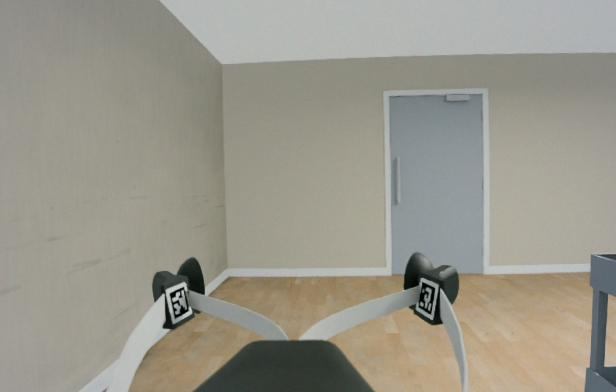

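Emit:
move --blocking false --r2 '{"base":{"translate_m":1.7}}' --r1 '{"base":{"rotate_rad":1.57}}' --cameras '[]'

Emit:
wait --seconds 3 --cameras '["r1_head_left_camera","r1_head_camera"]'

Emit:
wait --seconds 6 --cameras '["r2_head_camera","r2_wrist_camera"]'

Scene clock: 256.03 s.
move: r1 moving; r2 moving
r1.base_odometry: x=+0.263 y=+1.171 heading=+1.601
r1.turned_by_wheels: +0.252
r1.turned_by_imu: +0.252
r1.base_tilt: forward=-1.6 right=+1.3
r1.lidar_m: 1.65 1.04 0.90 0.82 0.97 1.71 1.98 2.29 1.96 1.97 2.32 2.71
r1.base_status: rotate_rad moving
r1.joint_positions: lift_m=+0.127 arm_m=+0.000 wrist_yaw_rad=+3.089 wrist_pitch_rad=+0.002 wrist_roll_rad=+0.000 gripper_m=+0.056
r1.joint_status: not commanded
r1.measured_speeds: translate_m=-0.001 strafe_m=-0.001 rotate_rad=+0.974 lift_m=+0.000 arm_m=+0.000 wrist_yaw_rad=+0.000 wrist_pitch_rad=+0.000 wrist_roll_rad=+0.000
r1.motor_effort: lift_m=+20(20) arm_m=-4(4) wheel_0=-9(9) wheel_1=-8(8) wheel_2=-7(7)
r1.servo_current: wrist_yaw_rad=46(59) wrist_pitch_rad=39(46) wrist_roll_rad=46(59) gripper_m=46(46)
r1.hand_pose: x=-0.1125 y=+0.1024 z=+0.3046 quat_wxyz=(+0.026, -0.001, +0.000, +1.000) (m; r1's base frame)
r1.wrist_depth_mm: 136 139 - - - - - / 113 139 - - - - - / 117 139 271 - - - - / 137 162 - - - - - / 1983 - - - - 1618 - / 1205 1182 194 1182 187 1160 1138 / 854 164 759 798 798 788 820
r2.base_odometry: x=+1.171 y=-0.733 heading=-2.081
r2.turned_by_wheels: +0.000
r2.turned_by_imu: +0.001
r2.base_tilt: forward=-0.7 right=+0.1
r2.lidar_m: 4.05 1.59 1.16 1.11 1.20 1.50 1.43 1.51 2.11 3.58 0.94 1.19
r2.base_status: translate_m moving
r2.joint_positions: lift_m=+0.850 arm_m=+0.000 wrist_yaw_rad=+0.000 wrist_pitch_rad=+0.003 wrist_roll_rad=+0.002 gripper_m=+0.120
r2.joint_status: not commanded
r2.measured_speeds: translate_m=+0.122 strafe_m=-0.001 rotate_rad=-0.001 lift_m=+0.000 arm_m=+0.000 wrist_yaw_rad=+0.000 wrist_pitch_rad=+0.000 wrist_roll_rad=+0.000
r2.motor_effort: lift_m=+20(20) arm_m=+4(4) wheel_0=+7(11) wheel_1=+8(8) wheel_2=-11(13)
r2.servo_current: wrist_yaw_rad=46(52) wrist_pitch_rad=46(46) wrist_roll_rad=39(59) gripper_m=52(52)
r2.hand_pose: x=+0.4593 y=-0.0875 z=+1.0270 quat_wxyz=(+1.000, +0.001, +0.002, +0.000) (m; r2's base frame)
r2.wrist_depth_mm: - - - - - - - / - - - - - - - / - - - - - - - / - - - - - - - / - - - - - - - / - - 202 - 200 - - / - - - - - - -
pictures: none
No camera images: "cameras" was empty.

Scene clock: 257.60 s.
earlier move: r1 done; r2 moving
r1.base_odometry: x=+0.263 y=+1.171 heading=+2.920
r1.turned_by_wheels: +1.318
r1.turned_by_imu: +1.325
r1.base_tilt: forward=-1.6 right=+1.3
r1.lidar_m: 0.82 0.87 1.20 1.94 2.06 2.02 1.95 2.06 2.84 2.74 1.21 0.92
r1.base_status: done
r1.joint_positions: lift_m=+0.127 arm_m=+0.000 wrist_yaw_rad=+3.089 wrist_pitch_rad=+0.002 wrist_roll_rad=+0.000 gripper_m=+0.056
r1.joint_status: not commanded
r1.measured_speeds: all 0
r1.motor_effort: lift_m=+20(20) arm_m=-4(4) wheel_0=-2(10) wheel_1=-1(8) wheel_2=-1(8)
r1.servo_current: wrist_yaw_rad=65(65) wrist_pitch_rad=39(52) wrist_roll_rad=59(59) gripper_m=39(46)
r1.hand_pose: x=-0.1125 y=+0.1024 z=+0.3046 quat_wxyz=(+0.026, -0.001, +0.000, +1.000) (m; r1's base frame)
r1.wrist_depth_mm: 136 139 - - - - - / 113 139 - - - - - / 118 139 273 - - - - / 137 161 - - - - - / 1661 - - - - - - / 1182 1205 194 1182 187 1281 1138 / 798 750 750 798 798 741 820
r2.base_odometry: x=+0.971 y=-1.091 heading=-2.081
r2.turned_by_wheels: +0.000
r2.turned_by_imu: +0.000
r2.base_tilt: forward=-0.7 right=+0.1
r2.lidar_m: 3.96 1.57 1.13 1.08 1.19 1.67 1.84 1.94 2.72 0.81 0.84 4.09
r2.base_status: translate_m moving
r2.joint_positions: lift_m=+0.850 arm_m=+0.000 wrist_yaw_rad=+0.000 wrist_pitch_rad=+0.003 wrist_roll_rad=+0.002 gripper_m=+0.120
r2.joint_status: not commanded
r2.measured_speeds: translate_m=+0.299 strafe_m=-0.001 rotate_rad=-0.004 lift_m=+0.000 arm_m=+0.000 wrist_yaw_rad=+0.000 wrist_pitch_rad=+0.000 wrist_roll_rad=+0.000
r2.motor_effort: lift_m=+20(21) arm_m=+4(4) wheel_0=+7(13) wheel_1=+7(9) wheel_2=-9(14)
r2.servo_current: wrist_yaw_rad=39(52) wrist_pitch_rad=39(52) wrist_roll_rad=52(59) gripper_m=52(59)
r2.hand_pose: x=+0.4593 y=-0.0875 z=+1.0270 quat_wxyz=(+1.000, +0.001, +0.002, +0.000) (m; r2's base frame)
r2.wrist_depth_mm: - - - - - - - / - - - - - - - / - - - - - - - / - - - - - - - / - - - - - - - / - - 200 - 199 - - / - - - - - - -
wait: 1.57 of 3 s (r1 has come to rest)
pictures: r1_head_camera, r1_head_left_camera
Images, in order (width x height): r1_head_camera 420x560, r1_head_left_camera 420x672.

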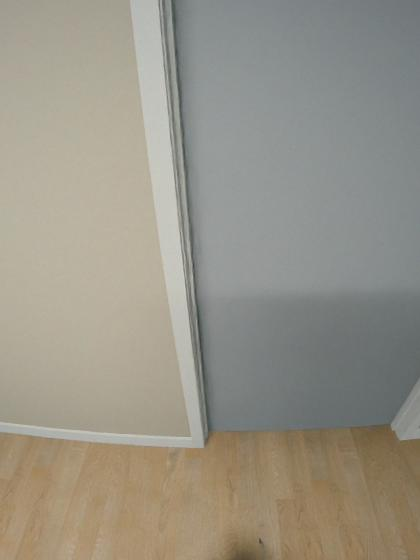

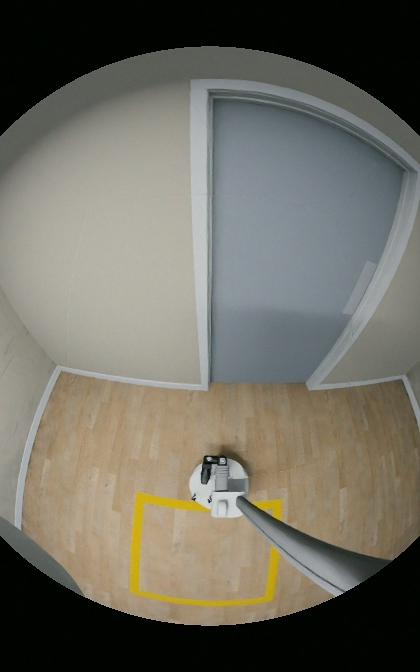

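Scene clock: 262.67 s.
earlier move: r2 done
r1.base_odometry: x=+0.263 y=+1.171 heading=+2.920
r1.turned_by_wheels: +0.000
r1.turned_by_imu: +0.000
r1.base_tilt: forward=-1.6 right=+1.3
r1.lidar_m: 0.84 0.87 1.21 1.96 2.05 2.02 1.95 2.06 2.85 2.75 1.22 0.95
r1.base_status: done
r1.joint_positions: lift_m=+0.127 arm_m=+0.000 wrist_yaw_rad=+3.089 wrist_pitch_rad=+0.002 wrist_roll_rad=+0.000 gripper_m=+0.056
r1.joint_status: not commanded
r1.measured_speeds: all 0
r1.motor_effort: lift_m=+20(20) arm_m=-4(4) wheel_0=-1(10) wheel_1=-1(8) wheel_2=-1(8)
r1.servo_current: wrist_yaw_rad=39(72) wrist_pitch_rad=39(52) wrist_roll_rad=39(72) gripper_m=46(52)
r1.hand_pose: x=-0.1125 y=+0.1024 z=+0.3046 quat_wxyz=(+0.026, -0.001, +0.000, +1.000) (m; r1's base frame)
r1.wrist_depth_mm: 136 139 - - - - - / 114 139 - - - - - / 118 140 272 - - - - / 137 161 - - - - - / 1661 - - - - - - / 1205 1205 194 1182 187 1255 1118 / 809 750 759 798 798 732 809
r2.base_odometry: x=+0.356 y=-2.190 heading=-2.080
r2.turned_by_wheels: +0.000
r2.turned_by_imu: +0.002
r2.base_tilt: forward=-0.7 right=+0.1
r2.lidar_m: 2.70 1.55 1.14 1.10 1.16 1.60 3.10 1.17 0.93 3.65 3.72 2.76
r2.base_status: done
r2.joint_positions: lift_m=+0.850 arm_m=+0.000 wrist_yaw_rad=+0.000 wrist_pitch_rad=+0.003 wrist_roll_rad=+0.002 gripper_m=+0.120
r2.joint_status: not commanded
r2.measured_speeds: all 0
r2.motor_effort: lift_m=+20(21) arm_m=+4(4) wheel_0=+3(13) wheel_1=+3(9) wheel_2=-2(14)
r2.servo_current: wrist_yaw_rad=59(59) wrist_pitch_rad=39(52) wrist_roll_rad=46(65) gripper_m=46(59)
r2.hand_pose: x=+0.4593 y=-0.0875 z=+1.0270 quat_wxyz=(+1.000, +0.001, +0.002, +0.000) (m; r2's base frame)
r2.wrist_depth_mm: - - - - - - - / - - - - - - - / - - - - - - - / - - - - - - - / - - - - - - - / - - 200 - 199 - - / - - - - - - -
wait: 5.07 of 6 s (r2 has come to rest)
pictures: r2_head_camera, r2_wrist_camera
Images, in order (width x height): r2_head_camera 420x560, r2_wrist_camera 616x392.

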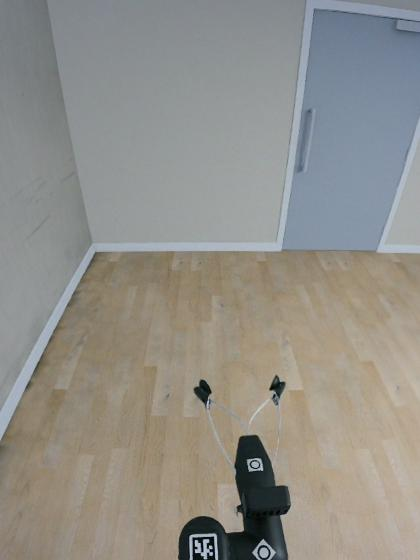

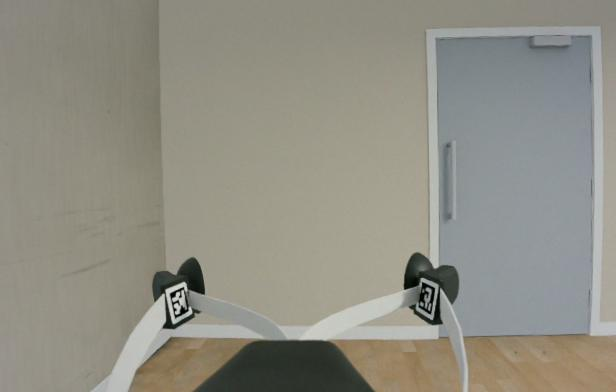

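Emit:
move --blocking false --r2 '{"base":{"translate_m":1.0},"joints":{"lift_m":0.93}}' --cameras '[]'

Emit:
wait --seconds 6 --cameras '[]'

Emit:
move --blocking false --r2 '{"base":{"strafe_m":-1.0}}' --cameras '[]'

Emit:
wait --seconds 6 --cameras '["r2_wrist_camera","r2_head_camera"]'

Scene clock: 277.37 s.
move: r2 moving
r1: as last shown
r1.base_tilt: forward=-1.6 right=+1.2
r1.lidar_m: 0.82 0.86 1.22 1.96 2.05 2.02 1.95 2.09 2.84 2.73 1.18 0.94
r1.motor_effort: lift_m=+20(20) arm_m=-4(4) wheel_0=-2(2) wheel_1=-1(1) wheel_2=-1(1)
r1.servo_current: wrist_yaw_rad=52(72) wrist_pitch_rad=39(46) wrist_roll_rad=46(59) gripper_m=33(46)
r1.wrist_depth_mm: 136 139 - - - - - / 114 139 - - - - - / 118 140 272 - - - - / 137 162 - - - - - / 1661 - - - - - - / 1205 1182 195 1182 187 1255 1138 / 809 759 759 809 788 732 820
r2.base_odometry: x=+0.341 y=-2.217 heading=-2.080
r2.turned_by_wheels: +0.000
r2.turned_by_imu: +0.001
r2.base_tilt: forward=-0.7 right=+0.1
r2.lidar_m: 2.68 1.52 1.14 1.07 1.16 1.60 3.18 1.15 0.97 3.66 3.71 2.74
r2.base_status: translate_m moving
r2.joint_positions: lift_m=+0.888 arm_m=+0.000 wrist_yaw_rad=+0.000 wrist_pitch_rad=+0.003 wrist_roll_rad=+0.002 gripper_m=+0.120
r2.joint_status: lift_m moving
r2.measured_speeds: translate_m=+0.121 strafe_m=-0.001 rotate_rad=+0.004 lift_m=+0.146 arm_m=+0.000 wrist_yaw_rad=+0.000 wrist_pitch_rad=+0.000 wrist_roll_rad=+0.000
r2.motor_effort: lift_m=+20(26) arm_m=+4(4) wheel_0=+6(11) wheel_1=+7(9) wheel_2=-11(13)
r2.servo_current: wrist_yaw_rad=46(59) wrist_pitch_rad=33(46) wrist_roll_rad=52(59) gripper_m=52(52)
r2.hand_pose: x=+0.4593 y=-0.0875 z=+1.0649 quat_wxyz=(+1.000, +0.001, +0.002, +0.000) (m; r2's base frame)
r2.wrist_depth_mm: - - - - - - - / - - - - - - - / - - - - - - - / - - - - - - - / - - - - - - - / - - 200 - 200 - - / - - - - - - -
pictures: none
No camera images: "cameras" was empty.

Scene clock: 281.67 s.
earlier move: r2 done
r1.base_odometry: x=+0.263 y=+1.171 heading=+2.920
r1.turned_by_wheels: +0.000
r1.turned_by_imu: +0.000
r1.base_tilt: forward=-1.6 right=+1.3
r1.lidar_m: 0.83 0.86 1.20 1.96 2.08 2.01 1.95 2.08 2.85 2.76 1.20 0.94
r1.base_status: not commanded
r1.joint_positions: lift_m=+0.127 arm_m=+0.000 wrist_yaw_rad=+3.089 wrist_pitch_rad=+0.002 wrist_roll_rad=+0.000 gripper_m=+0.056
r1.joint_status: not commanded
r1.measured_speeds: all 0
r1.motor_effort: lift_m=+20(20) arm_m=-4(4) wheel_0=-2(3) wheel_1=-1(1) wheel_2=-1(1)
r1.servo_current: wrist_yaw_rad=46(78) wrist_pitch_rad=46(52) wrist_roll_rad=46(78) gripper_m=39(52)
r1.hand_pose: x=-0.1125 y=+0.1024 z=+0.3046 quat_wxyz=(+0.026, -0.001, +0.000, +1.000) (m; r1's base frame)
r1.wrist_depth_mm: 136 138 - - - - - / 113 139 - - - - - / 117 139 272 - - - - / 137 162 - - - - - / 1756 - - - - - - / 1182 1205 194 1205 187 1308 1138 / 798 750 750 788 798 741 820
r2.base_odometry: x=-0.131 y=-3.062 heading=-2.080
r2.turned_by_wheels: +0.000
r2.turned_by_imu: +0.001
r2.base_tilt: forward=-0.7 right=+0.1
r2.lidar_m: 1.72 1.49 1.10 1.07 1.14 1.59 4.23 1.66 3.77 3.68 2.36 1.76
r2.base_status: done
r2.joint_positions: lift_m=+0.930 arm_m=+0.000 wrist_yaw_rad=+0.000 wrist_pitch_rad=+0.003 wrist_roll_rad=+0.002 gripper_m=+0.120
r2.joint_status: all done
r2.measured_speeds: all 0
r2.motor_effort: lift_m=+21(26) arm_m=+4(4) wheel_0=+4(11) wheel_1=+4(9) wheel_2=-4(14)
r2.servo_current: wrist_yaw_rad=39(65) wrist_pitch_rad=46(52) wrist_roll_rad=46(65) gripper_m=46(59)
r2.hand_pose: x=+0.4593 y=-0.0875 z=+1.1070 quat_wxyz=(+1.000, +0.001, +0.002, +0.000) (m; r2's base frame)
r2.wrist_depth_mm: - - - - - - - / 1537 - - - - - - / 1537 - - - - - - / 1537 - - - - - - / 1537 - - - - - - / 1576 186 189 - 185 - - / - - - - - - -
wait: 4.30 of 6 s (r2 has come to rest)
pictures: none
No camera images: "cameras" was empty.

Scene clock: 282.17 s.
move: r2 moving
r1: as last shown
r1.base_tilt: forward=-1.6 right=+1.2
r1.lidar_m: 0.82 0.86 1.22 1.96 2.05 2.05 1.94 2.09 2.85 2.74 1.19 0.93
r1.motor_effort: lift_m=+20(20) arm_m=-4(4) wheel_0=-2(2) wheel_1=-1(1) wheel_2=-1(1)
r1.servo_current: wrist_yaw_rad=72(72) wrist_pitch_rad=33(52) wrist_roll_rad=39(52) gripper_m=39(46)
r1.wrist_depth_mm: 136 138 - - - - - / 113 139 - - - - - / 117 139 273 - - - - / 137 162 - - - - - / 1618 - - - - - - / 1205 1182 194 1182 187 1255 1118 / 788 768 750 788 778 741 809
r2.base_odometry: x=-0.163 y=-3.045 heading=-2.080
r2.turned_by_wheels: +0.000
r2.turned_by_imu: +0.000
r2.base_tilt: forward=-0.7 right=+0.0
r2.lidar_m: 1.70 1.53 1.14 1.07 1.16 1.62 4.19 1.66 3.75 3.65 2.36 1.77
r2.base_status: strafe_m moving
r2.joint_positions: lift_m=+0.930 arm_m=+0.000 wrist_yaw_rad=+0.000 wrist_pitch_rad=+0.003 wrist_roll_rad=+0.002 gripper_m=+0.120
r2.joint_status: not commanded
r2.measured_speeds: translate_m=+0.000 strafe_m=-0.140 rotate_rad=+0.001 lift_m=+0.000 arm_m=+0.000 wrist_yaw_rad=+0.000 wrist_pitch_rad=+0.000 wrist_roll_rad=+0.000
r2.motor_effort: lift_m=+21(21) arm_m=+4(4) wheel_0=+9(14) wheel_1=-10(11) wheel_2=+1(4)
r2.servo_current: wrist_yaw_rad=46(52) wrist_pitch_rad=46(46) wrist_roll_rad=46(59) gripper_m=52(59)
r2.hand_pose: x=+0.4593 y=-0.0875 z=+1.1070 quat_wxyz=(+1.000, +0.001, +0.002, +0.000) (m; r2's base frame)
r2.wrist_depth_mm: - - - - - - - / 1537 - - - - - - / 1576 - - - - - - / 1537 - - - - - - / 1537 - - - - - - / 1576 186 189 - 186 - - / - - - - - - -
pictures: none
No camera images: "cameras" was empty.

Scene clock: 286.33 s.
earlier move: r2 done
r1.base_odometry: x=+0.263 y=+1.171 heading=+2.920
r1.turned_by_wheels: +0.000
r1.turned_by_imu: +0.000
r1.base_tilt: forward=-1.6 right=+1.3
r1.lidar_m: 0.82 0.87 1.21 1.97 2.03 2.04 1.94 2.06 2.85 2.74 1.21 0.94
r1.base_status: not commanded
r1.joint_positions: lift_m=+0.127 arm_m=+0.000 wrist_yaw_rad=+3.089 wrist_pitch_rad=+0.002 wrist_roll_rad=+0.000 gripper_m=+0.056
r1.joint_status: not commanded
r1.measured_speeds: all 0
r1.motor_effort: lift_m=+20(20) arm_m=-4(4) wheel_0=-2(2) wheel_1=-1(1) wheel_2=-1(1)
r1.servo_current: wrist_yaw_rad=46(72) wrist_pitch_rad=33(52) wrist_roll_rad=52(65) gripper_m=39(52)
r1.hand_pose: x=-0.1125 y=+0.1024 z=+0.3046 quat_wxyz=(+0.026, -0.001, +0.000, +1.000) (m; r1's base frame)
r1.wrist_depth_mm: 136 139 - - - - - / 113 139 - - - - - / 118 139 272 - - - - / 137 162 - - - - - / 1661 - - - - - - / 1229 1182 193 1205 189 1281 1138 / 798 750 750 798 798 732 820
r2.base_odometry: x=-1.004 y=-2.575 heading=-2.080
r2.turned_by_wheels: +0.000
r2.turned_by_imu: +0.002
r2.base_tilt: forward=-0.7 right=+0.1
r2.lidar_m: 1.60 1.79 2.13 2.05 2.16 3.04 1.45 3.70 2.80 2.68 2.32 1.72
r2.base_status: done
r2.joint_positions: lift_m=+0.930 arm_m=+0.000 wrist_yaw_rad=+0.000 wrist_pitch_rad=+0.003 wrist_roll_rad=+0.002 gripper_m=+0.120
r2.joint_status: not commanded
r2.measured_speeds: all 0
r2.motor_effort: lift_m=+21(21) arm_m=+4(4) wheel_0=+2(15) wheel_1=-1(11) wheel_2=+0(4)
r2.servo_current: wrist_yaw_rad=52(59) wrist_pitch_rad=39(46) wrist_roll_rad=46(59) gripper_m=46(59)
r2.hand_pose: x=+0.4593 y=-0.0875 z=+1.1070 quat_wxyz=(+1.000, +0.001, +0.002, +0.000) (m; r2's base frame)
r2.wrist_depth_mm: - - 1430 - - - - / - - - - - - - / - - - - - - - / - - - - - - - / - - - - - - - / - 186 189 - 186 - - / - - - - - - -
wait: 4.17 of 6 s (r2 has come to rest)
pictures: r2_head_camera, r2_wrist_camera
Images, in order (width x height): r2_head_camera 420x560, r2_wrist_camera 616x392.

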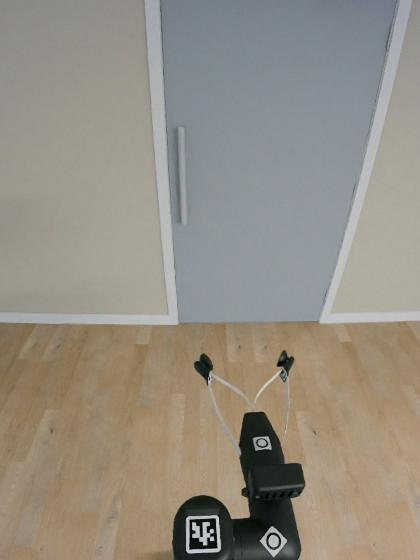

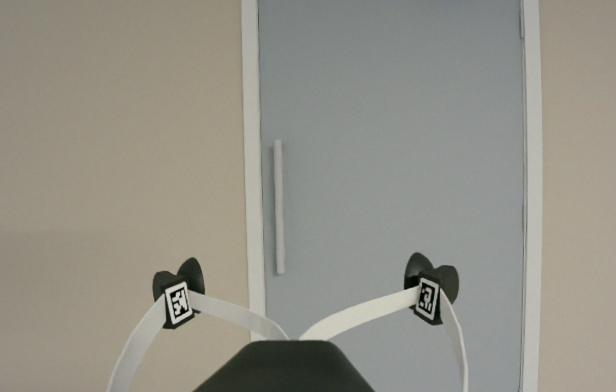

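Emit:
move --blocking false --r2 '{"base":{"strafe_m":0.11,"translate_m":0.6}}' --cameras '[]'

Emit:
wait --seconds 6 --cameras '["r2_wrist_camera"]'

Scene clock: 314.70 s.
move: r2 moving
r1: as last shown
r1.lidar_m: 0.82 0.85 1.20 1.96 2.03 2.04 1.94 2.08 2.83 2.72 1.20 0.92
r1.motor_effort: lift_m=+20(20) arm_m=-4(4) wheel_0=-1(2) wheel_1=-1(1) wheel_2=-1(1)
r1.servo_current: wrist_yaw_rad=46(59) wrist_pitch_rad=33(46) wrist_roll_rad=39(65) gripper_m=39(46)
r1.wrist_depth_mm: 136 139 - - - - - / 113 139 - - - - - / 118 140 271 - - - - / 137 162 - - - - - / 1708 - - - - - - / 1182 1182 193 1205 188 1281 1138 / 788 750 750 798 798 732 809
r2.base_odometry: x=-1.015 y=-2.605 heading=-2.080
r2.turned_by_wheels: +0.000
r2.turned_by_imu: +0.001
r2.base_tilt: forward=-0.6 right=+0.1
r2.lidar_m: 1.55 1.74 2.11 2.04 2.19 3.03 1.48 3.75 2.79 2.68 2.26 1.69
r2.base_status: translate_m moving; strafe_m moving
r2.joint_positions: lift_m=+0.930 arm_m=+0.000 wrist_yaw_rad=+0.000 wrist_pitch_rad=+0.003 wrist_roll_rad=+0.002 gripper_m=+0.120
r2.joint_status: not commanded
r2.measured_speeds: translate_m=+0.121 strafe_m=+0.024 rotate_rad=-0.007 lift_m=+0.000 arm_m=+0.000 wrist_yaw_rad=+0.000 wrist_pitch_rad=+0.000 wrist_roll_rad=+0.000
r2.motor_effort: lift_m=+21(21) arm_m=+4(4) wheel_0=+1(9) wheel_1=+8(10) wheel_2=-13(13)
r2.servo_current: wrist_yaw_rad=46(59) wrist_pitch_rad=39(46) wrist_roll_rad=59(59) gripper_m=52(52)
r2.hand_pose: x=+0.4593 y=-0.0875 z=+1.1070 quat_wxyz=(+1.000, +0.001, +0.002, +0.000) (m; r2's base frame)
r2.wrist_depth_mm: - - 1397 - - - - / - - - - - - - / - - - - - - - / - - - - - - - / - - - - - - - / - 185 190 - 185 - - / - - - - - - -
pictures: none
No camera images: "cameras" was empty.

Scene clock: 317.70 s.
earlier move: r2 done
r1.base_odometry: x=+0.263 y=+1.171 heading=+2.920
r1.turned_by_wheels: +0.000
r1.turned_by_imu: +0.000
r1.base_tilt: forward=-1.6 right=+1.3
r1.lidar_m: 0.81 0.86 1.23 1.95 2.07 2.03 1.95 2.05 2.84 2.75 1.23 0.92
r1.base_status: not commanded
r1.joint_positions: lift_m=+0.127 arm_m=+0.000 wrist_yaw_rad=+3.089 wrist_pitch_rad=+0.002 wrist_roll_rad=+0.000 gripper_m=+0.056
r1.joint_status: not commanded
r1.measured_speeds: all 0
r1.motor_effort: lift_m=+20(20) arm_m=-4(4) wheel_0=-3(3) wheel_1=-1(1) wheel_2=-1(1)
r1.servo_current: wrist_yaw_rad=52(65) wrist_pitch_rad=39(52) wrist_roll_rad=52(65) gripper_m=46(46)
r1.hand_pose: x=-0.1125 y=+0.1024 z=+0.3046 quat_wxyz=(+0.026, -0.001, +0.000, +1.000) (m; r1's base frame)
r1.wrist_depth_mm: 136 138 - - - - - / 113 139 - - - - - / 118 139 272 - - - - / 137 161 - - - - - / 1661 - - - - - - / 1182 1160 193 1205 187 1229 1138 / 798 759 750 798 798 732 820
r2.base_odometry: x=-1.201 y=-3.152 heading=-2.080
r2.turned_by_wheels: +0.000
r2.turned_by_imu: +0.001
r2.base_tilt: forward=-0.7 right=+0.1
r2.lidar_m: 1.01 1.15 1.60 1.93 2.04 2.86 2.05 3.88 2.90 2.79 1.53 1.12
r2.base_status: done
r2.joint_positions: lift_m=+0.930 arm_m=+0.000 wrist_yaw_rad=+0.000 wrist_pitch_rad=+0.003 wrist_roll_rad=+0.002 gripper_m=+0.120
r2.joint_status: not commanded
r2.measured_speeds: all 0
r2.motor_effort: lift_m=+21(21) arm_m=+4(4) wheel_0=+4(10) wheel_1=+4(10) wheel_2=-3(14)
r2.servo_current: wrist_yaw_rad=46(65) wrist_pitch_rad=39(52) wrist_roll_rad=46(65) gripper_m=52(59)
r2.hand_pose: x=+0.4593 y=-0.0875 z=+1.1070 quat_wxyz=(+1.000, +0.001, +0.002, +0.000) (m; r2's base frame)
r2.wrist_depth_mm: - - - - - - - / - - - 854 - - - / - - - 854 - - - / - - - 778 - - - / - - - - - - - / - 186 190 156 186 - - / - - - - - - -
wait: 3.00 of 6 s (r2 has come to rest)
pictures: r2_wrist_camera
Images, in order (width x height): r2_wrist_camera 616x392.

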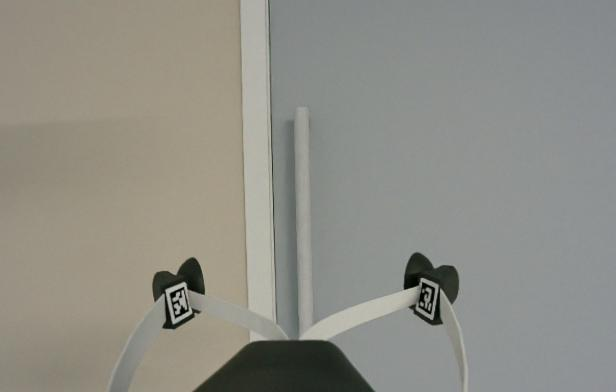

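Emit:
move --blocking false --r2 '{"base":{"translate_m":0.3},"joints":{"arm_m":0.2}}' --cameras '[]'

Emit:
wait --seconds 6 --cameras '["r2_wrist_camera"]'

Scene clock: 325.17 s.
move: r2 moving
r1: as last shown
r1.lidar_m: 0.82 0.86 1.20 1.94 2.06 2.02 1.95 2.06 2.82 2.75 1.19 0.94
r1.motor_effort: lift_m=+20(20) arm_m=-4(4) wheel_0=-2(2) wheel_1=-1(1) wheel_2=-1(1)
r1.servo_current: wrist_yaw_rad=33(59) wrist_pitch_rad=39(46) wrist_roll_rad=52(59) gripper_m=39(46)
r1.wrist_depth_mm: 137 138 - - - - - / 113 139 - - - - - / 117 140 273 - - - - / 137 162 - - - - - / 1661 - - - - - - / 1160 1182 193 1205 187 1281 1138 / 809 750 759 809 788 741 820
r2.base_odometry: x=-1.216 y=-3.180 heading=-2.079
r2.turned_by_wheels: +0.000
r2.turned_by_imu: +0.001
r2.base_tilt: forward=-0.7 right=+0.1
r2.lidar_m: 0.99 1.13 1.57 1.92 2.03 2.84 2.08 3.89 2.90 2.82 1.43 1.08
r2.base_status: translate_m moving
r2.joint_positions: lift_m=+0.930 arm_m=+0.051 wrist_yaw_rad=+0.000 wrist_pitch_rad=+0.003 wrist_roll_rad=+0.002 gripper_m=+0.120
r2.joint_status: arm_m moving
r2.measured_speeds: translate_m=+0.121 strafe_m=+0.000 rotate_rad=-0.001 lift_m=+0.000 arm_m=+0.195 wrist_yaw_rad=+0.000 wrist_pitch_rad=+0.000 wrist_roll_rad=+0.000
r2.motor_effort: lift_m=+21(21) arm_m=+8(11) wheel_0=+5(9) wheel_1=+8(9) wheel_2=-12(13)
r2.servo_current: wrist_yaw_rad=46(59) wrist_pitch_rad=39(46) wrist_roll_rad=46(59) gripper_m=52(59)
r2.hand_pose: x=+0.5098 y=-0.0875 z=+1.1070 quat_wxyz=(+1.000, +0.001, +0.002, +0.000) (m; r2's base frame)
r2.wrist_depth_mm: - - - - - - - / - - - - - - - / - - - - - - - / - - - - - - - / - - - - - - - / - 186 189 723 185 - - / - - - - - - -
pictures: none
No camera images: "cameras" was empty.

Scene clock: 327.13 s.
earlier move: r2 done
r1.base_odometry: x=+0.263 y=+1.171 heading=+2.920
r1.turned_by_wheels: +0.000
r1.turned_by_imu: +0.000
r1.base_tilt: forward=-1.6 right=+1.3
r1.lidar_m: 0.81 0.85 1.21 1.96 2.07 2.02 1.93 2.07 2.81 2.74 1.21 0.94
r1.base_status: not commanded
r1.joint_positions: lift_m=+0.127 arm_m=+0.000 wrist_yaw_rad=+3.089 wrist_pitch_rad=+0.002 wrist_roll_rad=+0.000 gripper_m=+0.056
r1.joint_status: not commanded
r1.measured_speeds: all 0
r1.motor_effort: lift_m=+20(20) arm_m=-4(4) wheel_0=-2(2) wheel_1=-1(1) wheel_2=-1(1)
r1.servo_current: wrist_yaw_rad=33(65) wrist_pitch_rad=46(52) wrist_roll_rad=52(72) gripper_m=46(52)
r1.hand_pose: x=-0.1125 y=+0.1024 z=+0.3046 quat_wxyz=(+0.026, -0.001, +0.000, +1.000) (m; r1's base frame)
r1.wrist_depth_mm: 136 139 - - - - - / 113 139 - - - - - / 118 140 272 - - - - / 137 162 - - - - - / 1708 - - - - - - / 1182 1205 193 1205 187 1281 1138 / 798 732 750 809 788 741 809
r2.base_odometry: x=-1.347 y=-3.414 heading=-2.080
r2.turned_by_wheels: +0.000
r2.turned_by_imu: +0.000
r2.base_tilt: forward=-0.7 right=+0.1
r2.lidar_m: 0.71 0.86 1.17 1.89 2.01 2.87 2.35 3.91 2.92 2.72 1.12 0.80
r2.base_status: done
r2.joint_positions: lift_m=+0.930 arm_m=+0.200 wrist_yaw_rad=+0.000 wrist_pitch_rad=+0.003 wrist_roll_rad=+0.002 gripper_m=+0.120
r2.joint_status: all done
r2.measured_speeds: all 0
r2.motor_effort: lift_m=+21(21) arm_m=+7(11) wheel_0=+2(10) wheel_1=+2(9) wheel_2=-2(14)
r2.servo_current: wrist_yaw_rad=65(65) wrist_pitch_rad=39(52) wrist_roll_rad=46(59) gripper_m=46(59)
r2.hand_pose: x=+0.6591 y=-0.0875 z=+1.1070 quat_wxyz=(+1.000, +0.001, +0.002, +0.000) (m; r2's base frame)
r2.wrist_depth_mm: 377 370 362 351 349 345 340 / 379 375 364 357 353 347 342 / 379 373 364 362 355 347 343 / 387 375 368 364 355 349 345 / 387 379 370 366 359 351 349 / 387 382 293 366 362 353 349 / 392 382 370 - 362 357 351
wait: 1.97 of 6 s (r2 has come to rest)
pictures: r2_wrist_camera
Images, in order (width x height): r2_wrist_camera 616x392.

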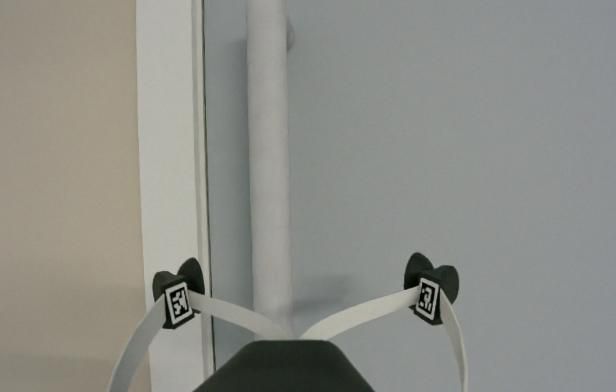

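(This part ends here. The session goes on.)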